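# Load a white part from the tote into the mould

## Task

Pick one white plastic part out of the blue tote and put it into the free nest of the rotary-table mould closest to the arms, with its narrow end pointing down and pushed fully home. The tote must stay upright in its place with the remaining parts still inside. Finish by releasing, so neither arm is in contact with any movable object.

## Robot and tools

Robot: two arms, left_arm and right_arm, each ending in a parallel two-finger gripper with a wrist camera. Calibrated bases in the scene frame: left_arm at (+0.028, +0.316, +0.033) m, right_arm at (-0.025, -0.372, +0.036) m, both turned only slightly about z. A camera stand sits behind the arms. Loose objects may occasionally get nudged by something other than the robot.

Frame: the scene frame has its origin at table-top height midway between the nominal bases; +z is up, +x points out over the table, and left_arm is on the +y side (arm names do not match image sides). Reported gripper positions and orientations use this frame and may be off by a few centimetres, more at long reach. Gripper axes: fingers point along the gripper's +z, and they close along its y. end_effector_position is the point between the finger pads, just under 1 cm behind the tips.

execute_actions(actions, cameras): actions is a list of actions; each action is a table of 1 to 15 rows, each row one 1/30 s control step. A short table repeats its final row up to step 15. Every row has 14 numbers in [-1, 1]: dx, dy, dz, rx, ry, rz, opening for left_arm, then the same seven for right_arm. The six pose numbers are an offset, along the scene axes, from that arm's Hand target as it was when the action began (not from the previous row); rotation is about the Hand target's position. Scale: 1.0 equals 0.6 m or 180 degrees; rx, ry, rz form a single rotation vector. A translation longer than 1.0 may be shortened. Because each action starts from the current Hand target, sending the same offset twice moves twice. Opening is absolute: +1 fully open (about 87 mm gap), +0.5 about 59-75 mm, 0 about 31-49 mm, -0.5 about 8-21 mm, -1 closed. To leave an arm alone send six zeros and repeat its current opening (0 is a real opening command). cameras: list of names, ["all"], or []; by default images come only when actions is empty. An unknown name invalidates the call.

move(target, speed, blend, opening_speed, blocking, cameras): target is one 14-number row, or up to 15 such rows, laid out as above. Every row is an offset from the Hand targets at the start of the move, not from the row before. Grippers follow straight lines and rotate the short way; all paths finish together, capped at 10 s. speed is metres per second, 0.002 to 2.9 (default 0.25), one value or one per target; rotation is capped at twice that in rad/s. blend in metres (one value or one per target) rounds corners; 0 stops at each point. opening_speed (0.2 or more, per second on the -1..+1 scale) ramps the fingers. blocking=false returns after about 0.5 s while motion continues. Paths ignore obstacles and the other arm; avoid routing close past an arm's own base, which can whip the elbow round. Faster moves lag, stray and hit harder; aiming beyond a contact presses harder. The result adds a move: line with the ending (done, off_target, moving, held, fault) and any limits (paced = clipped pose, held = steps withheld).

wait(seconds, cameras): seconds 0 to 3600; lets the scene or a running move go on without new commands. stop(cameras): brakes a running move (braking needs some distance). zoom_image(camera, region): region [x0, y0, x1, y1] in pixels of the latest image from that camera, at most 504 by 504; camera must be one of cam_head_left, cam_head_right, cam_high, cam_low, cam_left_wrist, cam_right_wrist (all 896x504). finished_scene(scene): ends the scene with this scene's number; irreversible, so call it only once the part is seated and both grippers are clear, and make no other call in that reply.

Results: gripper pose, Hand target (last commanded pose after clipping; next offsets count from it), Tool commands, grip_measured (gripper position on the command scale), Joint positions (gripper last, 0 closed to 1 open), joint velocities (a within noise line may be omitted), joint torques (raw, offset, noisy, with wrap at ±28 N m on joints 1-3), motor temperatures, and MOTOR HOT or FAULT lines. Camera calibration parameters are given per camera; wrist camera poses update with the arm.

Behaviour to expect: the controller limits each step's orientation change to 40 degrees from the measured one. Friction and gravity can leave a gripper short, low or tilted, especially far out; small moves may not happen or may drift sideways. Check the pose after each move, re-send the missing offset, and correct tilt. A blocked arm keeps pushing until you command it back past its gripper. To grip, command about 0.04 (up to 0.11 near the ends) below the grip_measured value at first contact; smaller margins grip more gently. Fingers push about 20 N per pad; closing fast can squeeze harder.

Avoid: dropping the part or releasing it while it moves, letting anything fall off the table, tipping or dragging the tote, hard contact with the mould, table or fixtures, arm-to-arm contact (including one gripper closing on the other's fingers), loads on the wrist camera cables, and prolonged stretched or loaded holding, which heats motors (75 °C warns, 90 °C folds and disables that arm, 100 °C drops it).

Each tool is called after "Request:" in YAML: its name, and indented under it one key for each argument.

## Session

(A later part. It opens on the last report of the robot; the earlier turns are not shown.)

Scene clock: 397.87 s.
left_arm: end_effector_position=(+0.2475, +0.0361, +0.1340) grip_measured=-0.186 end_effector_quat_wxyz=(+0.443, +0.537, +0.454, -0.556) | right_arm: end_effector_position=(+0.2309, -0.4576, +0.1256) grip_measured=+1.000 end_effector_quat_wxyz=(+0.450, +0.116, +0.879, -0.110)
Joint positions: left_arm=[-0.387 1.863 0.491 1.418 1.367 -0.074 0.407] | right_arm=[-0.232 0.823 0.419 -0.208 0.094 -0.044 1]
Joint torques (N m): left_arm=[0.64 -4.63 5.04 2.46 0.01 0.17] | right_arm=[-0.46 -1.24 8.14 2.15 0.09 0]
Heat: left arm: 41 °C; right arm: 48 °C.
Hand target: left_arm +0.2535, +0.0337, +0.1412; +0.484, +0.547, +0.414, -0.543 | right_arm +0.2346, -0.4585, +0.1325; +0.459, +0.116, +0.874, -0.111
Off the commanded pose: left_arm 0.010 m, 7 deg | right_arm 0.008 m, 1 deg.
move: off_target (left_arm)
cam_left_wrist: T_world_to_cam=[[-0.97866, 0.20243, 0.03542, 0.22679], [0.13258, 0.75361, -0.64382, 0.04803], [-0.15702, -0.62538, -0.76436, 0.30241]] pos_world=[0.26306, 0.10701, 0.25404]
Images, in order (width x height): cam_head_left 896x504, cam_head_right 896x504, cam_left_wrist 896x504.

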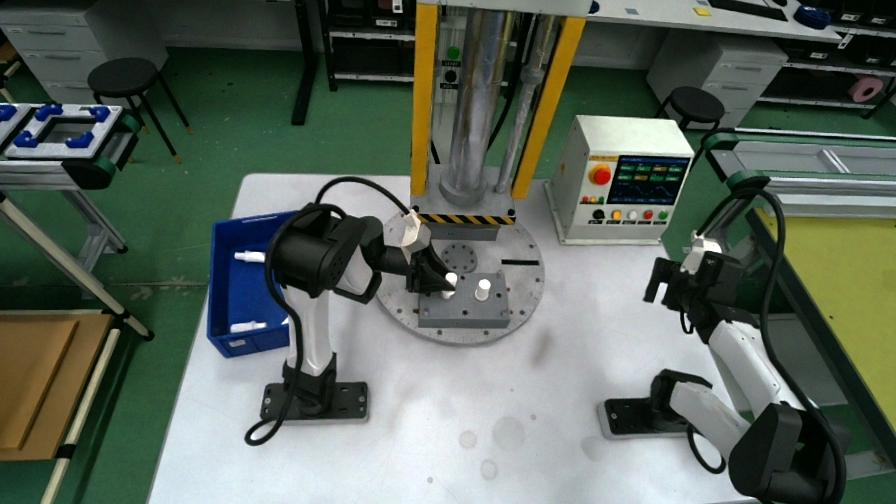

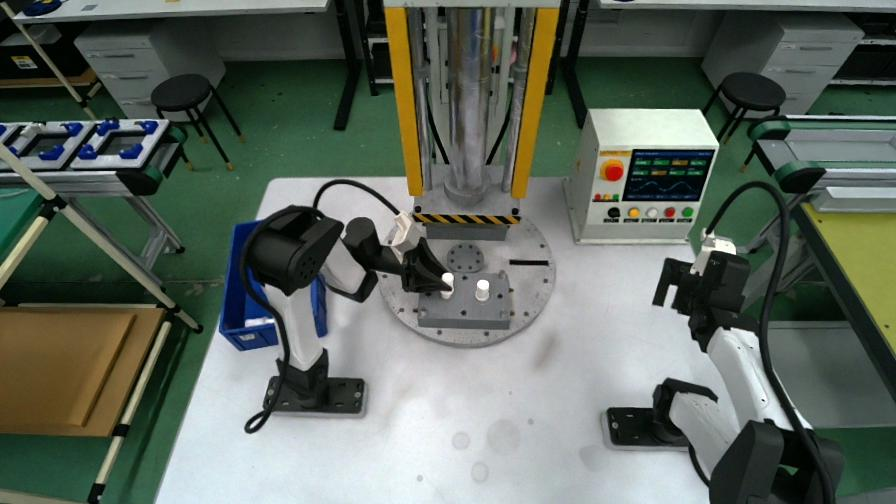

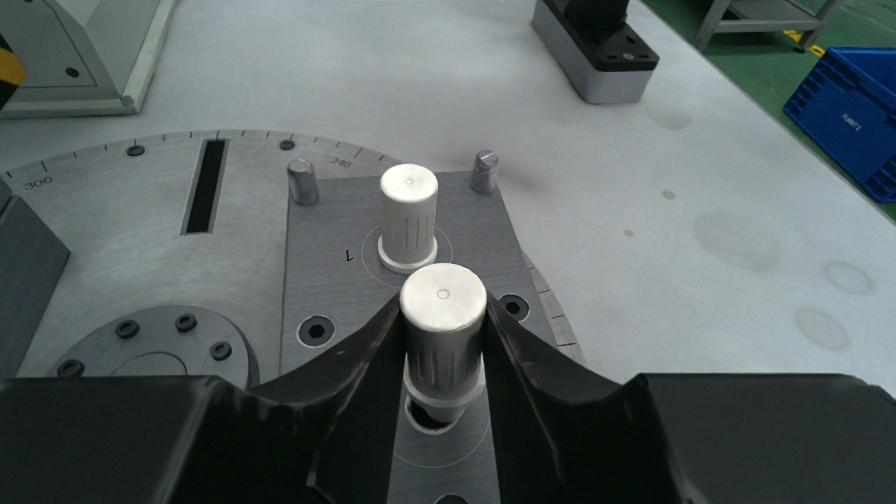

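Request:
move:
  target:
    - [-0.025,0,0.02,0,0,0,-0.75,0,0,0,0,0,0,1]
    - [0.0,0.0,0.005,0,0,0,-0.75,0,0,0,0,0,0,1]
  speed: 0.15
  cameras: ["cam_left_wrist","cam_head_left","cam_head_right"]

Request:
zoom_image:
  camera: "cam_head_left"
  region: [430, 260, 480, 310]

Request:
zoom_image:
  camera: "cam_head_right"
  region: [430, 260, 480, 310]

Request:
zoom_image:
  camera: "cam_left_wrist"
  region: [370, 250, 520, 480]

Scene clock: 409.93 s.
left_arm: end_effector_position=(+0.2440, +0.0351, +0.1343) grip_measured=-0.186 end_effector_quat_wxyz=(+0.442, +0.535, +0.458, -0.556) | right_arm: end_effector_position=(+0.2309, -0.4576, +0.1256) grip_measured=+1.000 end_effector_quat_wxyz=(+0.450, +0.116, +0.879, -0.110)
Joint positions: left_arm=[-0.396 1.853 0.478 1.418 1.354 -0.08 0.407] | right_arm=[-0.232 0.823 0.419 -0.208 0.094 -0.044 1]
Joint torques (N m): left_arm=[1.39 -4.55 6.41 2.42 0.14 0.15] | right_arm=[-0.35 -1.39 8.36 2.14 0.06 0.04]
Heat: left arm: 42 °C; right arm: 48 °C.
Hand target: left_arm +0.2534, +0.0337, +0.1441; +0.484, +0.547, +0.415, -0.543 | right_arm +0.2346, -0.4585, +0.1325; +0.459, +0.116, +0.874, -0.111
Off the commanded pose: left_arm 0.014 m, 7 deg | right_arm 0.008 m, 1 deg.
move: off_target (left_arm)
cam_left_wrist: T_world_to_cam=[[-0.97917, 0.19832, 0.04347, 0.22277], [0.12437, 0.75514, -0.64366, 0.0513], [-0.16048, -0.62485, -0.76407, 0.3022]] pos_world=[0.26025, 0.10591, 0.25424]
Images, in order (width x height): cam_head_left 896x504, cam_head_right 896x504, cam_left_wrist 896x504.

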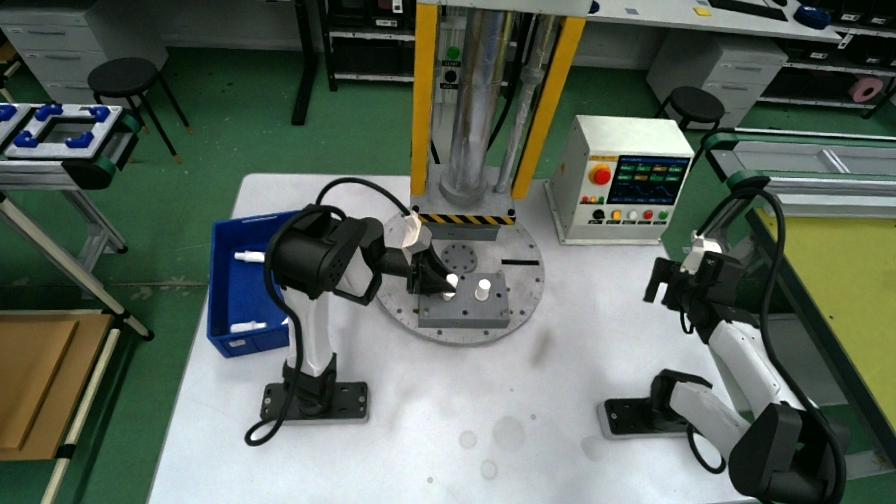

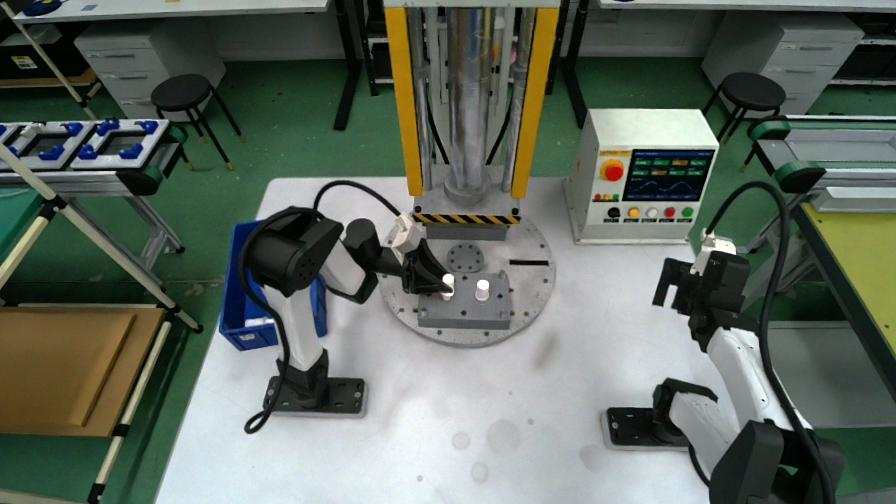

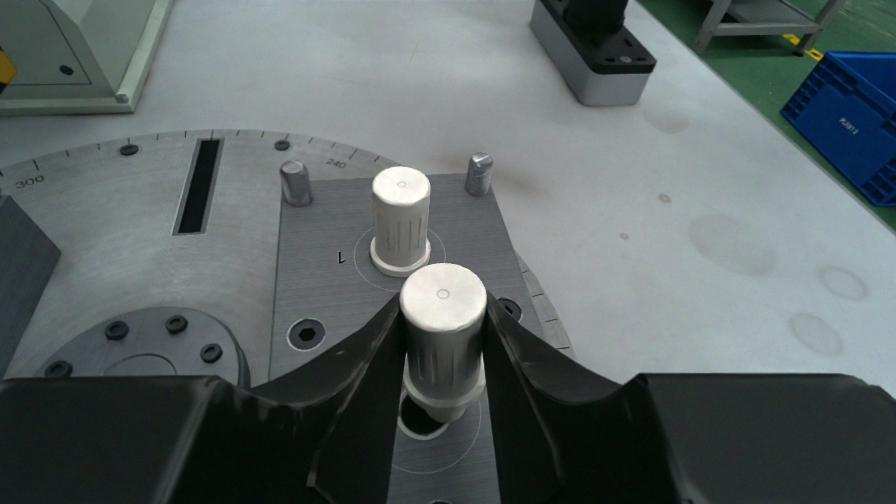

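Scaled by 10.080 from the camera's image (finer frame: 1280x720).

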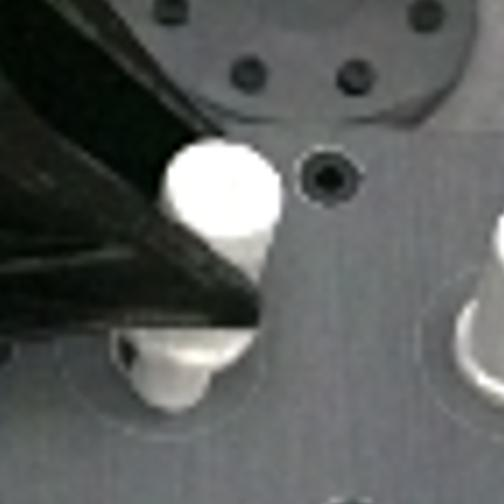

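Scaled by 10.080 from the camera's image (finer frame: 1280x720).

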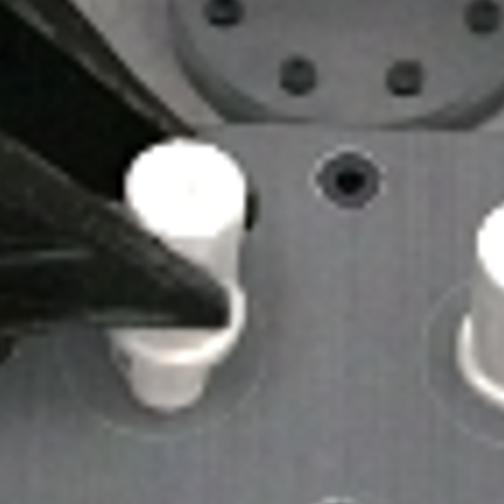

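Scaled by 2.191 from the camera's image (finer frame: 1280x720).

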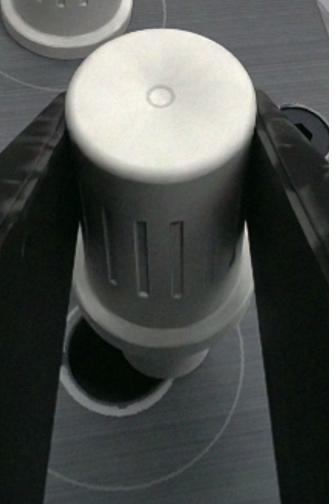

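Request:
move:
  target: [0,0.003,-0.0035,0.0201,0.0195,0.0003,-0.75,0,0,0,0,0,0,1]
  speed: 0.15
  cameras: ["cam_left_wrist","cam_head_left","cam_head_right"]

Request:
zoom_image:
  camera: "cam_head_left"
  region: [430, 260, 480, 310]

Request:
zoom_image:
  camera: "cam_head_right"
  region: [430, 260, 480, 310]

Request:
zoom_image:
  camera: "cam_left_wrist"
  region: [370, 250, 520, 480]

Scene clock: 452.43 s.
left_arm: end_effector_position=(+0.2466, +0.0346, +0.1337) grip_measured=-0.186 end_effector_quat_wxyz=(+0.435, +0.536, +0.460, -0.559) | right_arm: end_effector_position=(+0.2309, -0.4576, +0.1256) grip_measured=+1.000 end_effector_quat_wxyz=(+0.450, +0.116, +0.879, -0.110)
Joint positions: left_arm=[-0.393 1.853 0.498 1.374 1.366 -0.067 0.407] | right_arm=[-0.232 0.823 0.419 -0.208 0.094 -0.044 1]
Joint torques (N m): left_arm=[1.55 -7.58 5.87 1.29 0.11 0.28] | right_arm=[-0.38 -1.28 8.2 2.16 0.08 0.03]
Heat: left arm: 43 °C; right arm: 49 °C.
Hand target: left_arm +0.2534, +0.0355, +0.1421; +0.454, +0.545, +0.446, -0.546 | right_arm +0.2346, -0.4585, +0.1325; +0.459, +0.116, +0.874, -0.111
Off the commanded pose: left_arm 0.011 m, 3 deg | right_arm 0.008 m, 1 deg.
move: off_target (left_arm)
cam_left_wrist: T_world_to_cam=[[-0.97693, 0.20643, 0.0547, 0.22304], [0.12458, 0.75895, -0.63912, 0.05019], [-0.17345, -0.61757, -0.76716, 0.30521]] pos_world=[0.26458, 0.10435, 0.25402]
Images, in order (width x height): cam_head_left 896x504, cam_head_right 896x504, cam_left_wrist 896x504.

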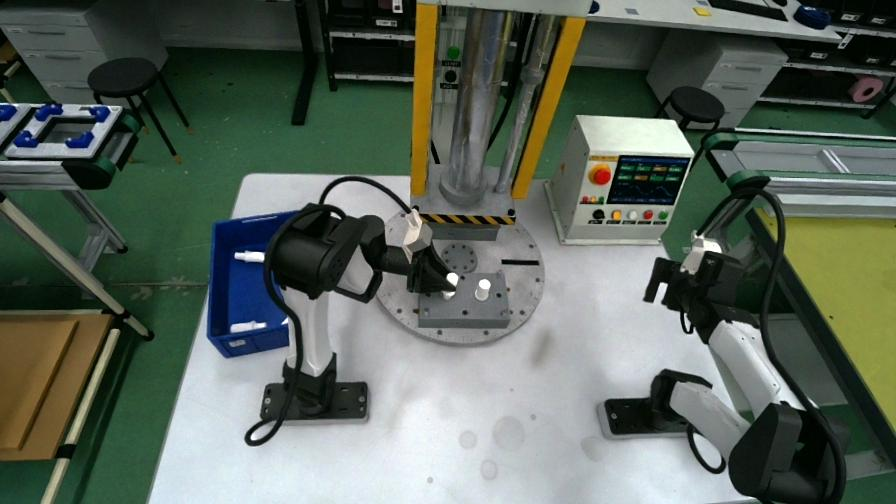

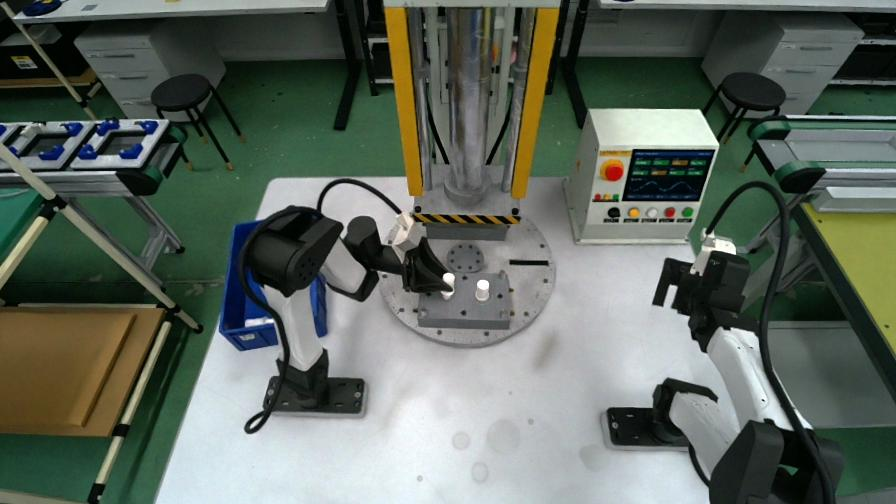

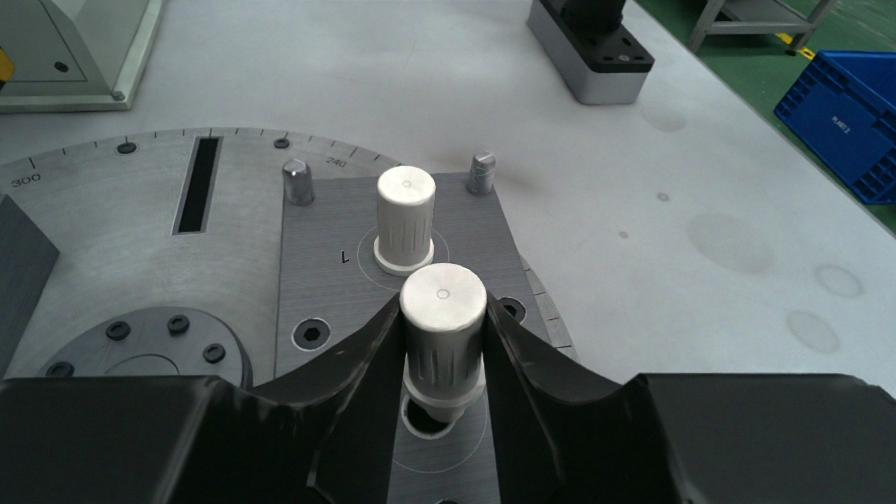

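Scaled by 10.080 from the camera's image (finer frame: 1280x720).

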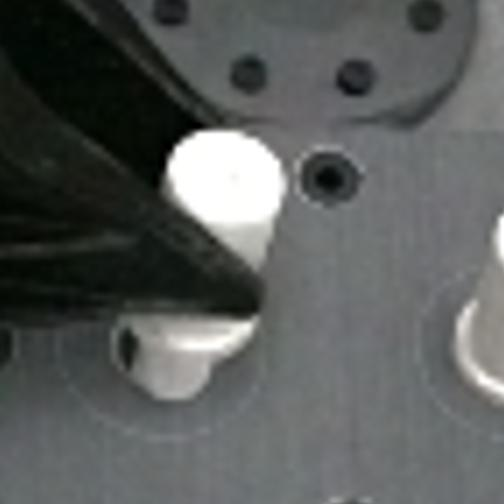

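Scaled by 10.080 from the camera's image (finer frame: 1280x720).

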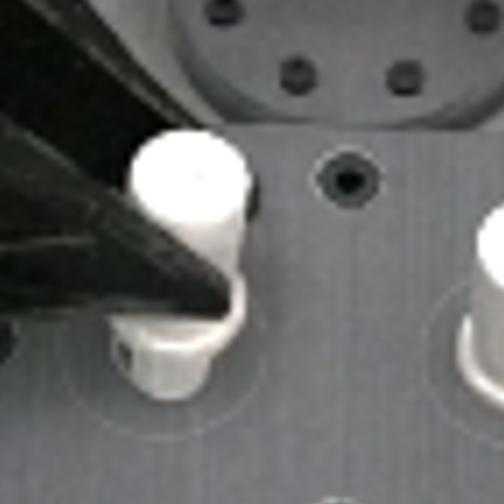

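Scaled by 2.191 from the camera's image (finer frame: 1280x720).

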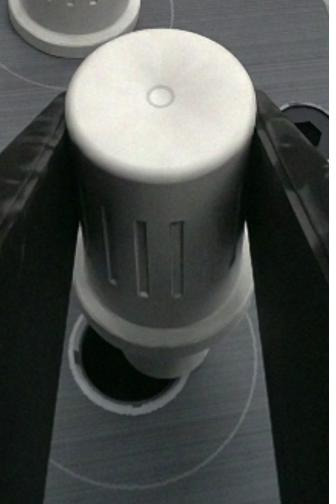

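Request:
move:
  target:
    - [-0.01,0.001,0.03,0,0,0,-0.75,0,0,0,0,0,0,1]
    - [0,0.001,0.013,0,0,0,-0.75,0,0,0,0,0,0,1]
  speed: 0.15
  cameras: ["cam_left_wrist","cam_head_left","cam_head_right"]

Request:
zoom_image:
  camera: "cam_head_left"
  region: [430, 260, 480, 310]

Request:
zoom_image:
  camera: "cam_head_right"
  region: [430, 260, 480, 310]

Request:
zoom_image:
  camera: "cam_left_wrist"
  region: [370, 250, 520, 480]

Scene clock: 463.77 s.
left_arm: end_effector_position=(+0.2455, +0.0367, +0.1477) grip_measured=-0.186 end_effector_quat_wxyz=(+0.439, +0.539, +0.458, -0.555) | right_arm: end_effector_position=(+0.2309, -0.4576, +0.1256) grip_measured=+1.000 end_effector_quat_wxyz=(+0.450, +0.116, +0.879, -0.110)
Joint positions: left_arm=[-0.389 1.766 0.498 1.27 1.366 -0.037 0.407] | right_arm=[-0.232 0.823 0.419 -0.208 0.094 -0.044 1]
Joint torques (N m): left_arm=[1.39 -4.49 7.04 1.57 0.12 0.17] | right_arm=[-0.42 -1.21 8.18 2.12 0.11 0.03]
Heat: left arm: 42 °C; right arm: 49 °C.
Hand target: left_arm +0.2535, +0.0360, +0.1499; +0.454, +0.545, +0.446, -0.546 | right_arm +0.2346, -0.4585, +0.1325; +0.459, +0.116, +0.874, -0.111
Off the commanded pose: left_arm 0.008 m, 2 deg | right_arm 0.008 m, 1 deg.
move: done
cam_left_wrist: T_world_to_cam=[[-0.97837, 0.2026, 0.04181, 0.22321], [0.13016, 0.75996, -0.6368, 0.05604], [-0.16079, -0.61759, -0.76989, 0.31439]] pos_world=[0.26164, 0.10635, 0.2684]
Images, in order (width x height): cam_head_left 896x504, cam_head_right 896x504, cam_left_wrist 896x504.

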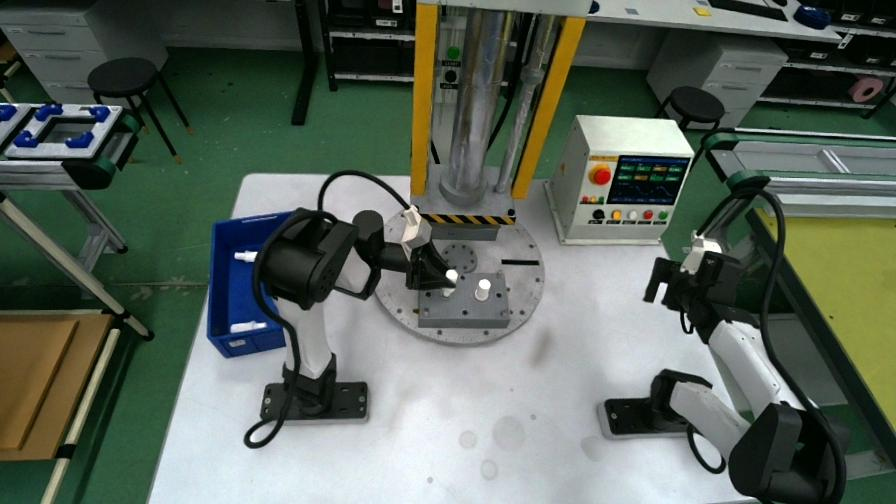

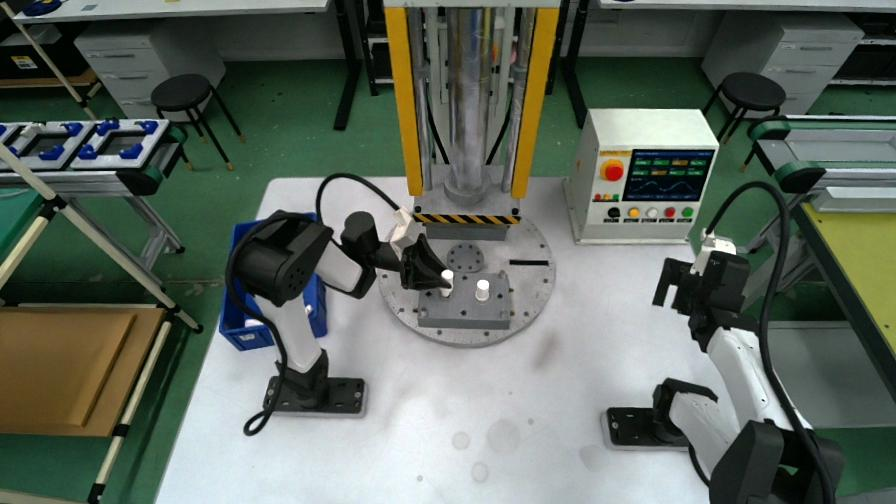

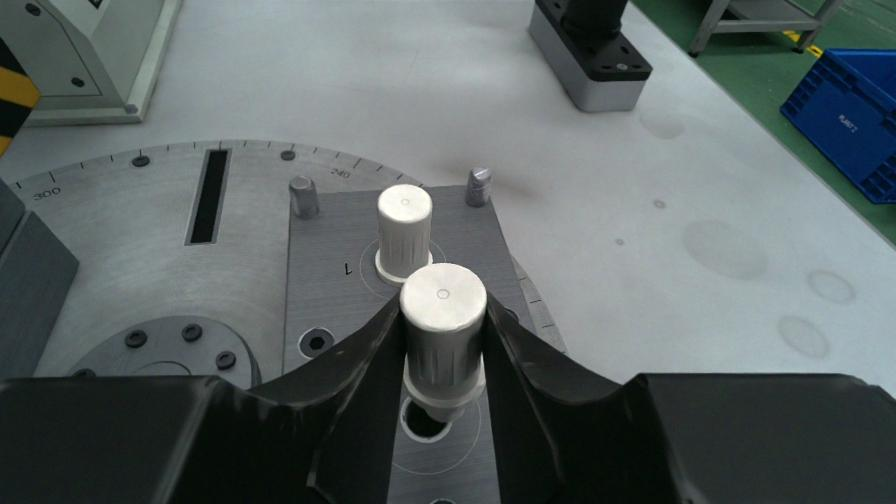

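Scaled by 10.080 from the camera's image (finer frame: 1280x720).

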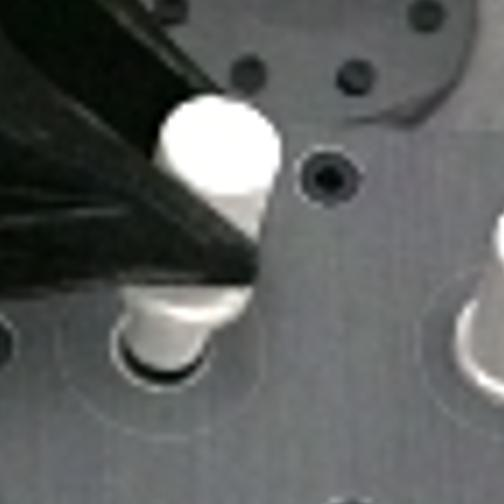

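Scaled by 10.080 from the camera's image (finer frame: 1280x720).

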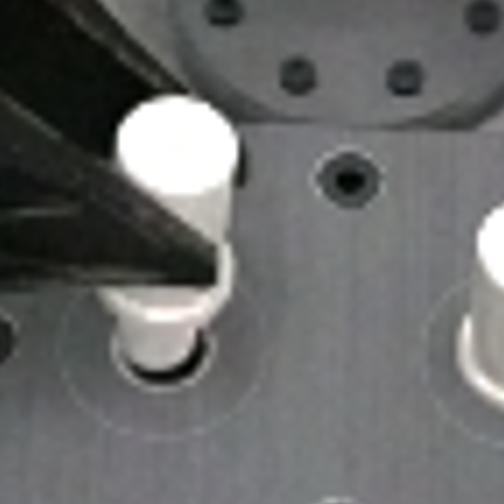

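Scaled by 2.191 from the camera's image (finer frame: 1280x720).

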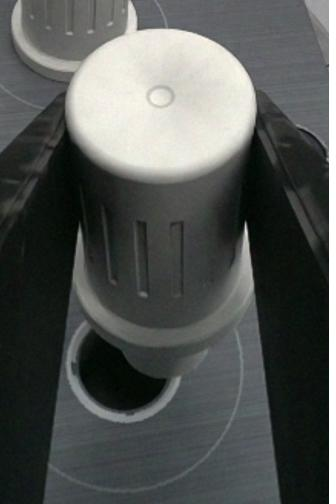

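Request:
move:
  target: [0.012,0.0,0,-0.0032,-0.0163,0,-0.75,0,0,0,0,0,0,1]
  speed: 0.15

Scene clock: 489.20 s.
left_arm: end_effector_position=(+0.2538, +0.0365, +0.1474) grip_measured=-0.186 end_effector_quat_wxyz=(+0.455, +0.548, +0.446, -0.541) | right_arm: end_effector_position=(+0.2309, -0.4576, +0.1256) grip_measured=+1.000 end_effector_quat_wxyz=(+0.450, +0.116, +0.879, -0.110)
Joint positions: left_arm=[-0.381 1.781 0.515 1.27 1.366 0.012 0.407] | right_arm=[-0.232 0.823 0.419 -0.208 0.094 -0.044 1]
Joint torques (N m): left_arm=[1.35 -4.62 7.24 1.56 0.21 0.2] | right_arm=[-0.35 -1.28 8.28 2.11 0.07 0.01]
Heat: left arm: 42 °C; right arm: 49 °C.
Hand target: left_arm +0.2606, +0.0361, +0.1499; +0.468, +0.557, +0.432, -0.534 | right_arm +0.2346, -0.4585, +0.1325; +0.459, +0.116, +0.874, -0.111
Off the commanded pose: left_arm 0.007 m, 3 deg | right_arm 0.008 m, 1 deg.
move: off_target (left_arm)

Request:
wait:
  seconds: 0
  cameras: ["cam_left_wrist","cam_head_left","cam_head_right"]

Request:
zoom_image:
  camera: "cam_head_left"
  region: [430, 260, 480, 310]

Request:
zoom_image:
  camera: "cam_head_right"
  region: [430, 260, 480, 310]

Request:
zoom_image:
  camera: "cam_left_wrist"
  region: [370, 250, 520, 480]

Scene clock: 495.47 s.
left_arm: end_effector_position=(+0.2538, +0.0365, +0.1474) grip_measured=-0.186 end_effector_quat_wxyz=(+0.455, +0.548, +0.446, -0.541) | right_arm: end_effector_position=(+0.2309, -0.4576, +0.1256) grip_measured=+1.000 end_effector_quat_wxyz=(+0.450, +0.116, +0.879, -0.110)
Joint positions: left_arm=[-0.381 1.781 0.515 1.27 1.366 0.013 0.407] | right_arm=[-0.232 0.823 0.419 -0.208 0.094 -0.044 1]
Joint torques (N m): left_arm=[1.32 -4.63 7.23 1.56 0.21 0.17] | right_arm=[-0.23 -1.36 8.21 2.16 0.11 0.04]
Heat: left arm: 42 °C; right arm: 49 °C.
Hand target: left_arm +0.2606, +0.0361, +0.1499; +0.468, +0.557, +0.432, -0.534 | right_arm +0.2346, -0.4585, +0.1325; +0.459, +0.116, +0.874, -0.111
Tool commands: left_gripper/opening=-0.75 right_gripper/opening=+1.0
Off the commanded pose: left_arm 0.007 m, 3 deg | right_arm 0.008 m, 1 deg.
cam_left_wrist: T_world_to_cam=[[-0.98086, 0.19448, -0.01002, 0.23999], [0.15614, 0.75463, -0.6373, 0.04849], [-0.11638, -0.62667, -0.77055, 0.30457]] pos_world=[0.26327, 0.1076, 0.26799]
Images, in order (width x height): cam_head_left 896x504, cam_head_right 896x504, cam_left_wrist 896x504.

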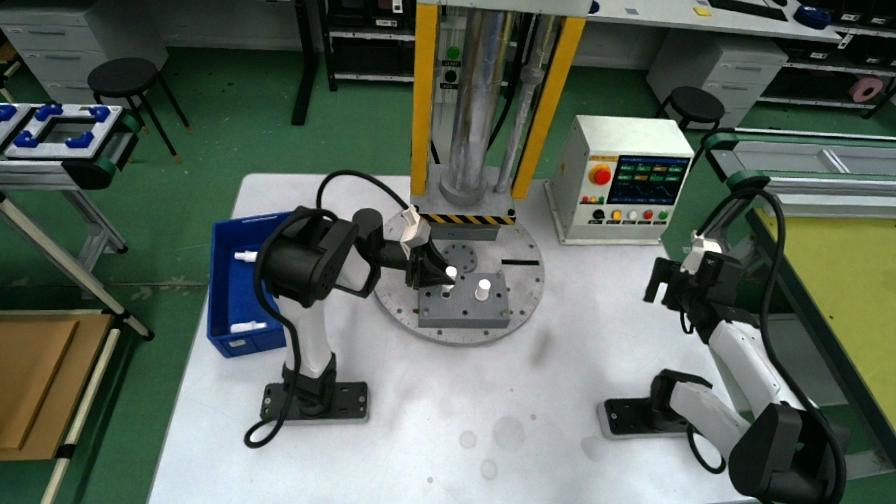

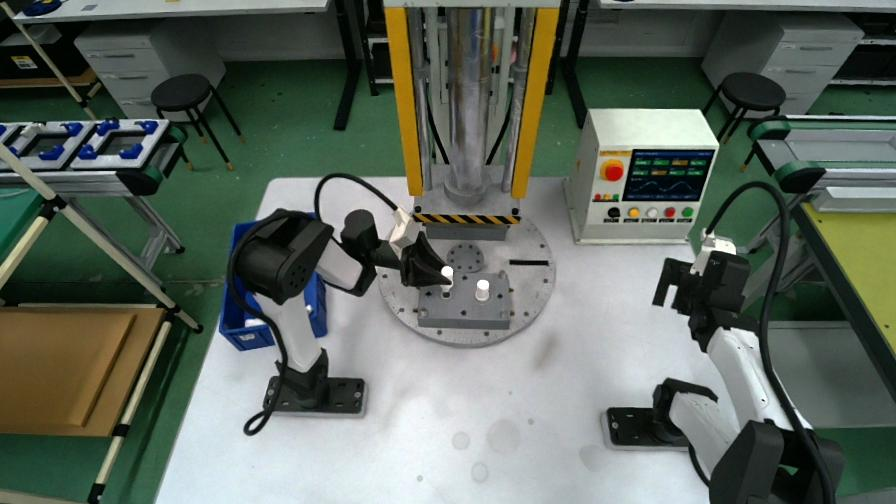

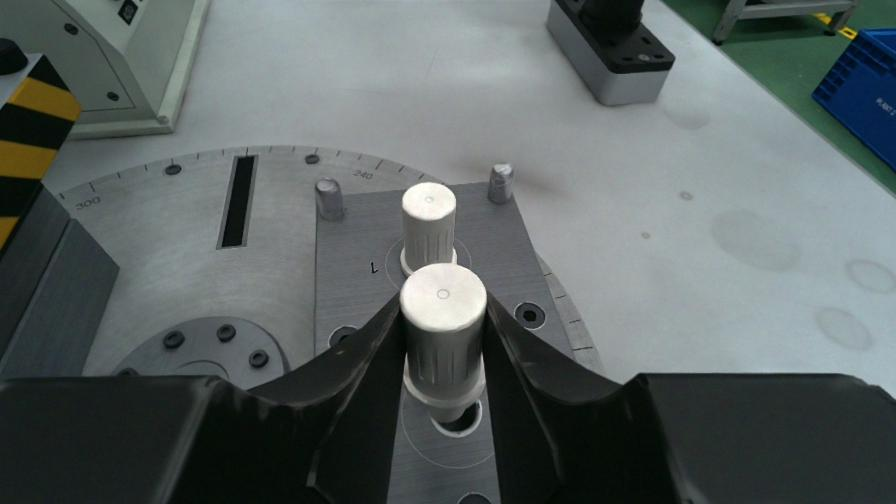

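Scaled by 10.080 from the camera's image (finer frame: 1280x720).

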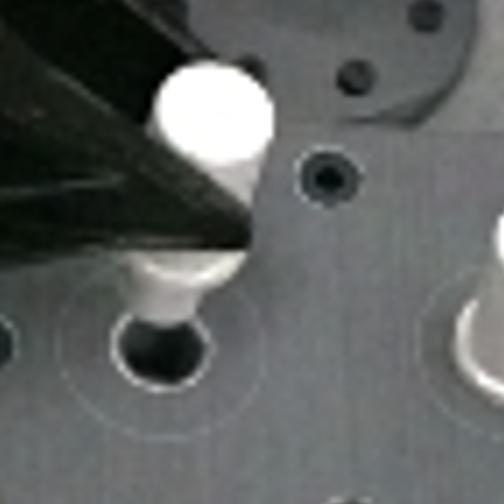

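Scaled by 10.080 from the camera's image (finer frame: 1280x720).

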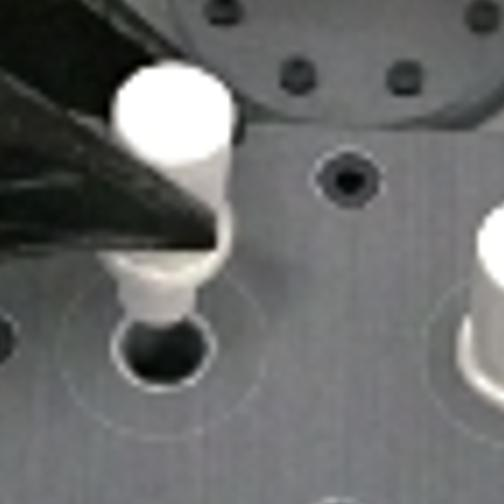

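Scaled by 2.191 from the camera's image (finer frame: 1280x720).

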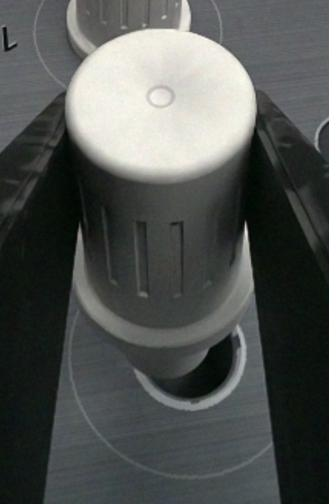

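Request:
move:
  target: [-0.025,0.0,0,-0.0065,0.0013,0,-0.75,0,0,0,0,0,0,1]
  speed: 0.15

Scene clock: 517.13 s.
left_arm: end_effector_position=(+0.2466, +0.0381, +0.1492) grip_measured=-0.186 end_effector_quat_wxyz=(+0.459, +0.548, +0.440, -0.543) | right_arm: end_effector_position=(+0.2309, -0.4576, +0.1256) grip_measured=+1.000 end_effector_quat_wxyz=(+0.450, +0.116, +0.879, -0.110)
Joint positions: left_arm=[-0.384 1.781 0.483 1.356 1.366 -0.031 0.407] | right_arm=[-0.232 0.823 0.419 -0.208 0.094 -0.044 1]
Joint torques (N m): left_arm=[0.05 -4.7 4.19 1.91 -0.02 0.02] | right_arm=[-0.42 -1.33 8.28 2.14 0.09 0.01]
Heat: left arm: 42 °C; right arm: 50 °C.
Hand target: left_arm +0.2457, +0.0361, +0.1499; +0.473, +0.551, +0.427, -0.539 | right_arm +0.2346, -0.4585, +0.1325; +0.459, +0.116, +0.874, -0.111
Off the commanded pose: left_arm 0.002 m, 2 deg | right_arm 0.008 m, 1 deg.
move: done

Request:
move:
  target: [0.0125,-0.003,0,0,0,0,-0.75,0,0,0,0,0,0,1]
  speed: 0.15
  cameras: ["cam_left_wrist","cam_head_left","cam_head_right"]

Request:
zoom_image:
  camera: "cam_head_left"
  region: [430, 260, 480, 310]

Request:
zoom_image:
  camera: "cam_head_right"
  region: [430, 260, 480, 310]

Request:
zoom_image:
  camera: "cam_left_wrist"
  region: [370, 250, 520, 480]

Scene clock: 526.73 s.
left_arm: end_effector_position=(+0.2464, +0.0381, +0.1434) grip_measured=-0.186 end_effector_quat_wxyz=(+0.451, +0.543, +0.449, -0.548) | right_arm: end_effector_position=(+0.2309, -0.4576, +0.1256) grip_measured=+1.000 end_effector_quat_wxyz=(+0.450, +0.116, +0.879, -0.110)
Joint positions: left_arm=[-0.384 1.801 0.483 1.357 1.366 -0.039 0.407] | right_arm=[-0.232 0.823 0.419 -0.208 0.094 -0.044 1]
Joint torques (N m): left_arm=[0.5 -4.53 6.95 1.94 0.03 0] | right_arm=[-0.32 -1.32 8.24 2.13 0.09 0.03]
Heat: left arm: 42 °C; right arm: 50 °C.
Hand target: left_arm +0.2532, +0.0343, +0.1499; +0.472, +0.551, +0.427, -0.540 | right_arm +0.2346, -0.4585, +0.1325; +0.459, +0.116, +0.874, -0.111
Off the commanded pose: left_arm 0.010 m, 4 deg | right_arm 0.008 m, 1 deg.
move: off_target (left_arm)
cam_left_wrist: T_world_to_cam=[[-0.98023, 0.19772, 0.00814, 0.22946], [0.14633, 0.75192, -0.64281, 0.04918], [-0.13322, -0.62891, -0.76598, 0.3052]] pos_world=[0.25838, 0.10959, 0.26352]
Images, in order (width x height): cam_head_left 896x504, cam_head_right 896x504, cam_left_wrist 896x504.

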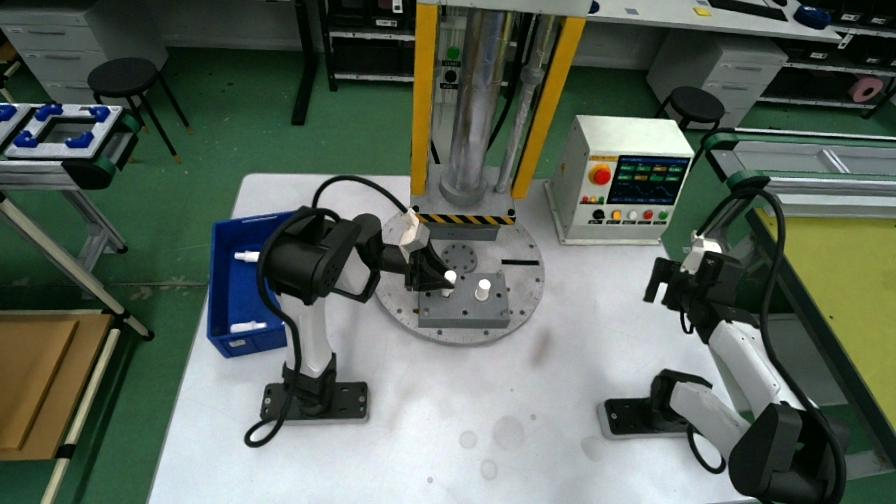

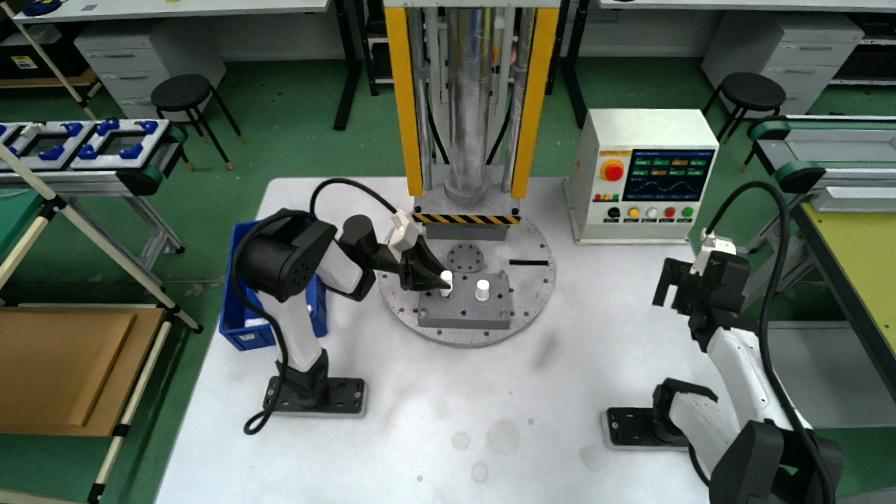

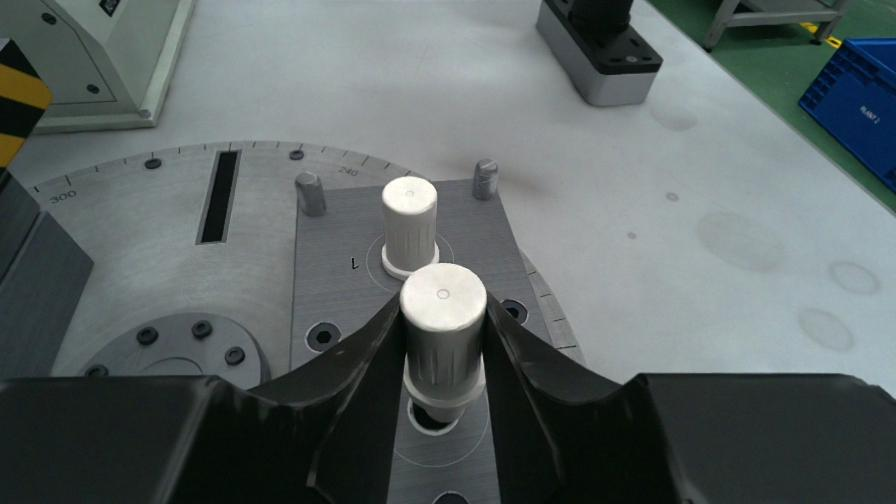

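Scaled by 10.080 from the camera's image (finer frame: 1280x720).

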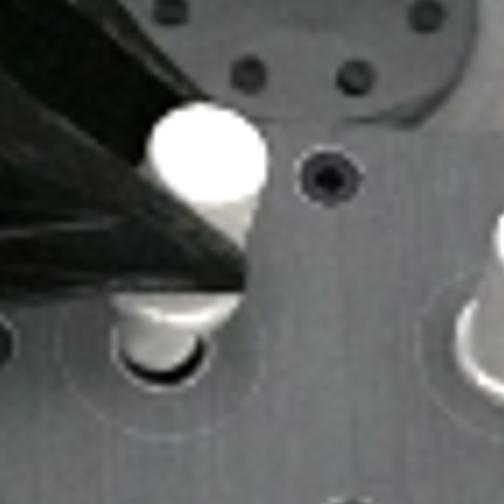

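Scaled by 10.080 from the camera's image (finer frame: 1280x720).

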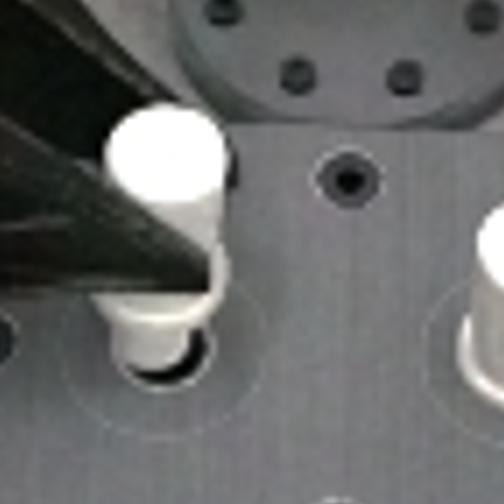

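Scaled by 2.191 from the camera's image (finer frame: 1280x720).

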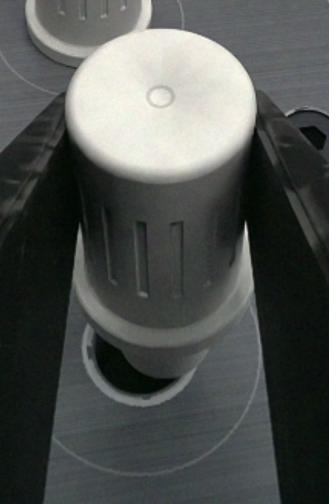

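Request:
move:
  target: [0.0105,-0.006,0.0067,0,0,0,-0.75,0,0,0,0,0,0,1]
  speed: 0.15

Scene clock: 537.50 s.
left_arm: end_effector_position=(+0.2536, +0.0350, +0.1488) grip_measured=-0.186 end_effector_quat_wxyz=(+0.456, +0.544, +0.444, -0.547) | right_arm: end_effector_position=(+0.2309, -0.4576, +0.1256) grip_measured=+1.000 end_effector_quat_wxyz=(+0.450, +0.116, +0.879, -0.110)
Joint positions: left_arm=[-0.384 1.809 0.515 1.357 1.366 -0.051 0.407] | right_arm=[-0.232 0.823 0.419 -0.208 0.094 -0.044 1]
Joint torques (N m): left_arm=[0.25 -4.68 7.04 1.8 -0.01 0] | right_arm=[-0.44 -1.37 8.17 2.13 0.06 0.01]
Heat: left arm: 43 °C; right arm: 50 °C.
Hand target: left_arm +0.2595, +0.0307, +0.1539; +0.473, +0.551, +0.427, -0.540 | right_arm +0.2346, -0.4585, +0.1325; +0.459, +0.116, +0.874, -0.111
Off the commanded pose: left_arm 0.009 m, 3 deg | right_arm 0.008 m, 1 deg.
move: off_target (left_arm)

Request:
wait:
  seconds: 0
  cameras: ["cam_left_wrist","cam_head_left","cam_head_right"]

Request:
zoom_image:
  camera: "cam_head_left"
  region: [430, 260, 480, 310]

Request:
zoom_image:
  camera: "cam_head_right"
  region: [430, 260, 480, 310]

Request:
zoom_image:
  camera: "cam_left_wrist"
  region: [370, 250, 520, 480]

Scene clock: 543.93 s.
left_arm: end_effector_position=(+0.2535, +0.0350, +0.1488) grip_measured=-0.186 end_effector_quat_wxyz=(+0.456, +0.544, +0.444, -0.547) | right_arm: end_effector_position=(+0.2309, -0.4576, +0.1256) grip_measured=+1.000 end_effector_quat_wxyz=(+0.450, +0.116, +0.879, -0.110)
Joint positions: left_arm=[-0.384 1.809 0.515 1.357 1.366 -0.052 0.407] | right_arm=[-0.232 0.823 0.419 -0.208 0.094 -0.044 1]
Joint torques (N m): left_arm=[0.25 -4.68 7.04 1.79 -0.01 0] | right_arm=[-0.34 -1.37 8.2 2.15 0.07 0.03]
Heat: left arm: 43 °C; right arm: 50 °C.
Hand target: left_arm +0.2595, +0.0307, +0.1539; +0.472, +0.551, +0.427, -0.540 | right_arm +0.2346, -0.4585, +0.1325; +0.459, +0.116, +0.874, -0.111
Tool commands: left_gripper/opening=-0.75 right_gripper/opening=+1.0
Off the commanded pose: left_arm 0.009 m, 3 deg | right_arm 0.008 m, 1 deg.
cam_left_wrist: T_world_to_cam=[[-0.98022, 0.19787, -0.00388, 0.23879], [0.15338, 0.74717, -0.6467, 0.05292], [-0.12506, -0.6345, -0.76274, 0.306]] pos_world=[0.26422, 0.10737, 0.26854]
Images, in order (width x height): cam_head_left 896x504, cam_head_right 896x504, cam_left_wrist 896x504.

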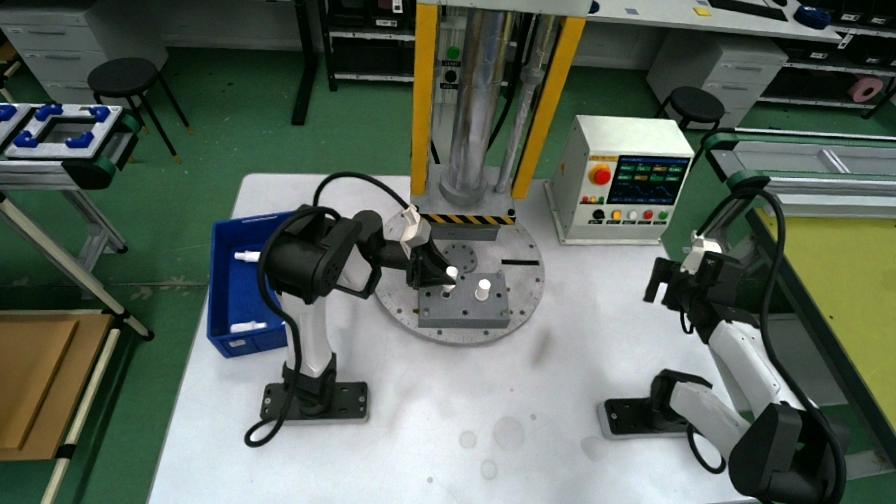

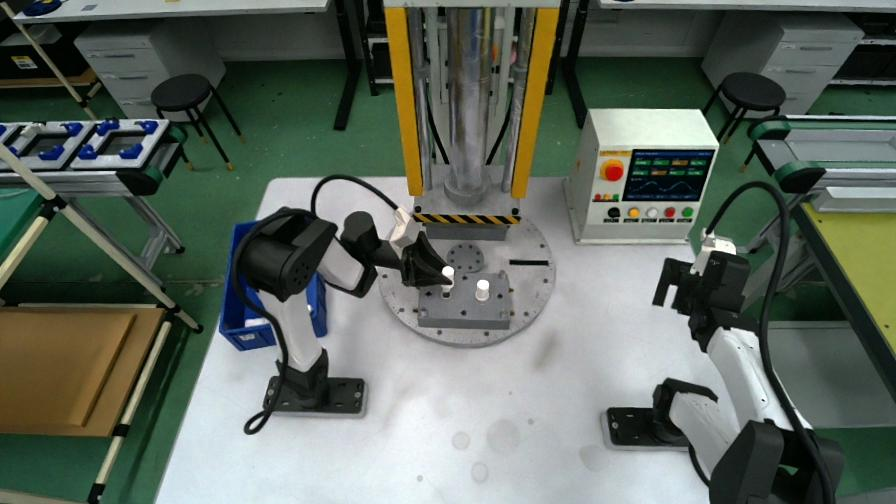

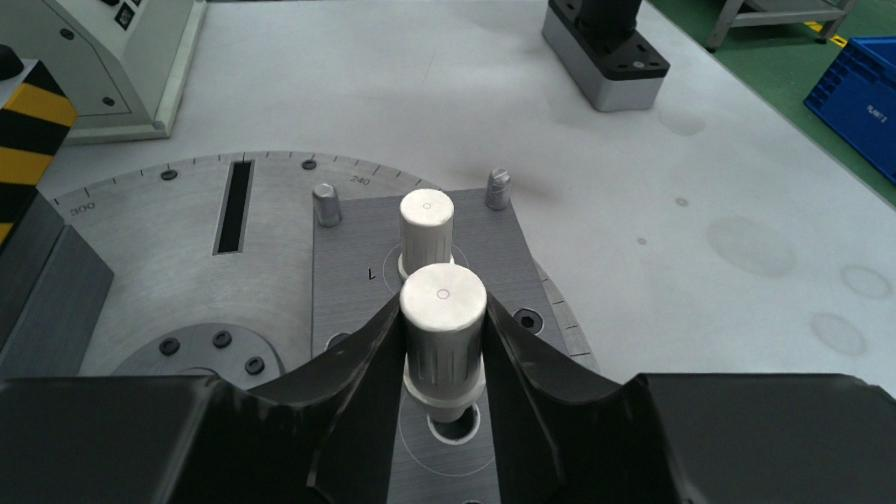

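Scaled by 10.080 from the camera's image (finer frame: 1280x720).

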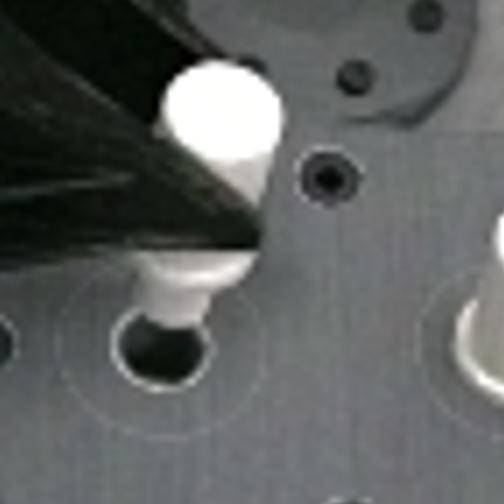

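Scaled by 10.080 from the camera's image (finer frame: 1280x720).

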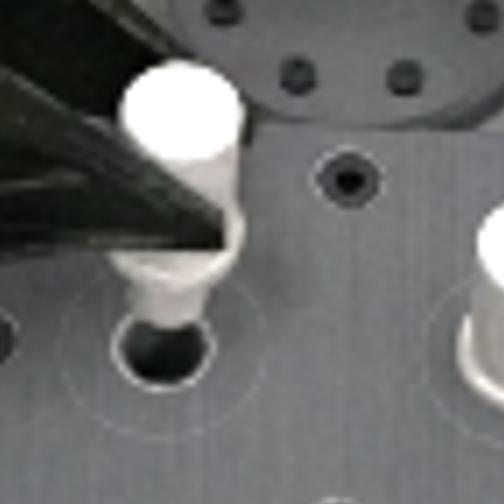

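Scaled by 2.191 from the camera's image (finer frame: 1280x720).

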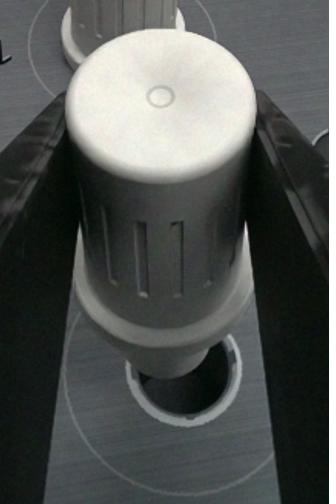

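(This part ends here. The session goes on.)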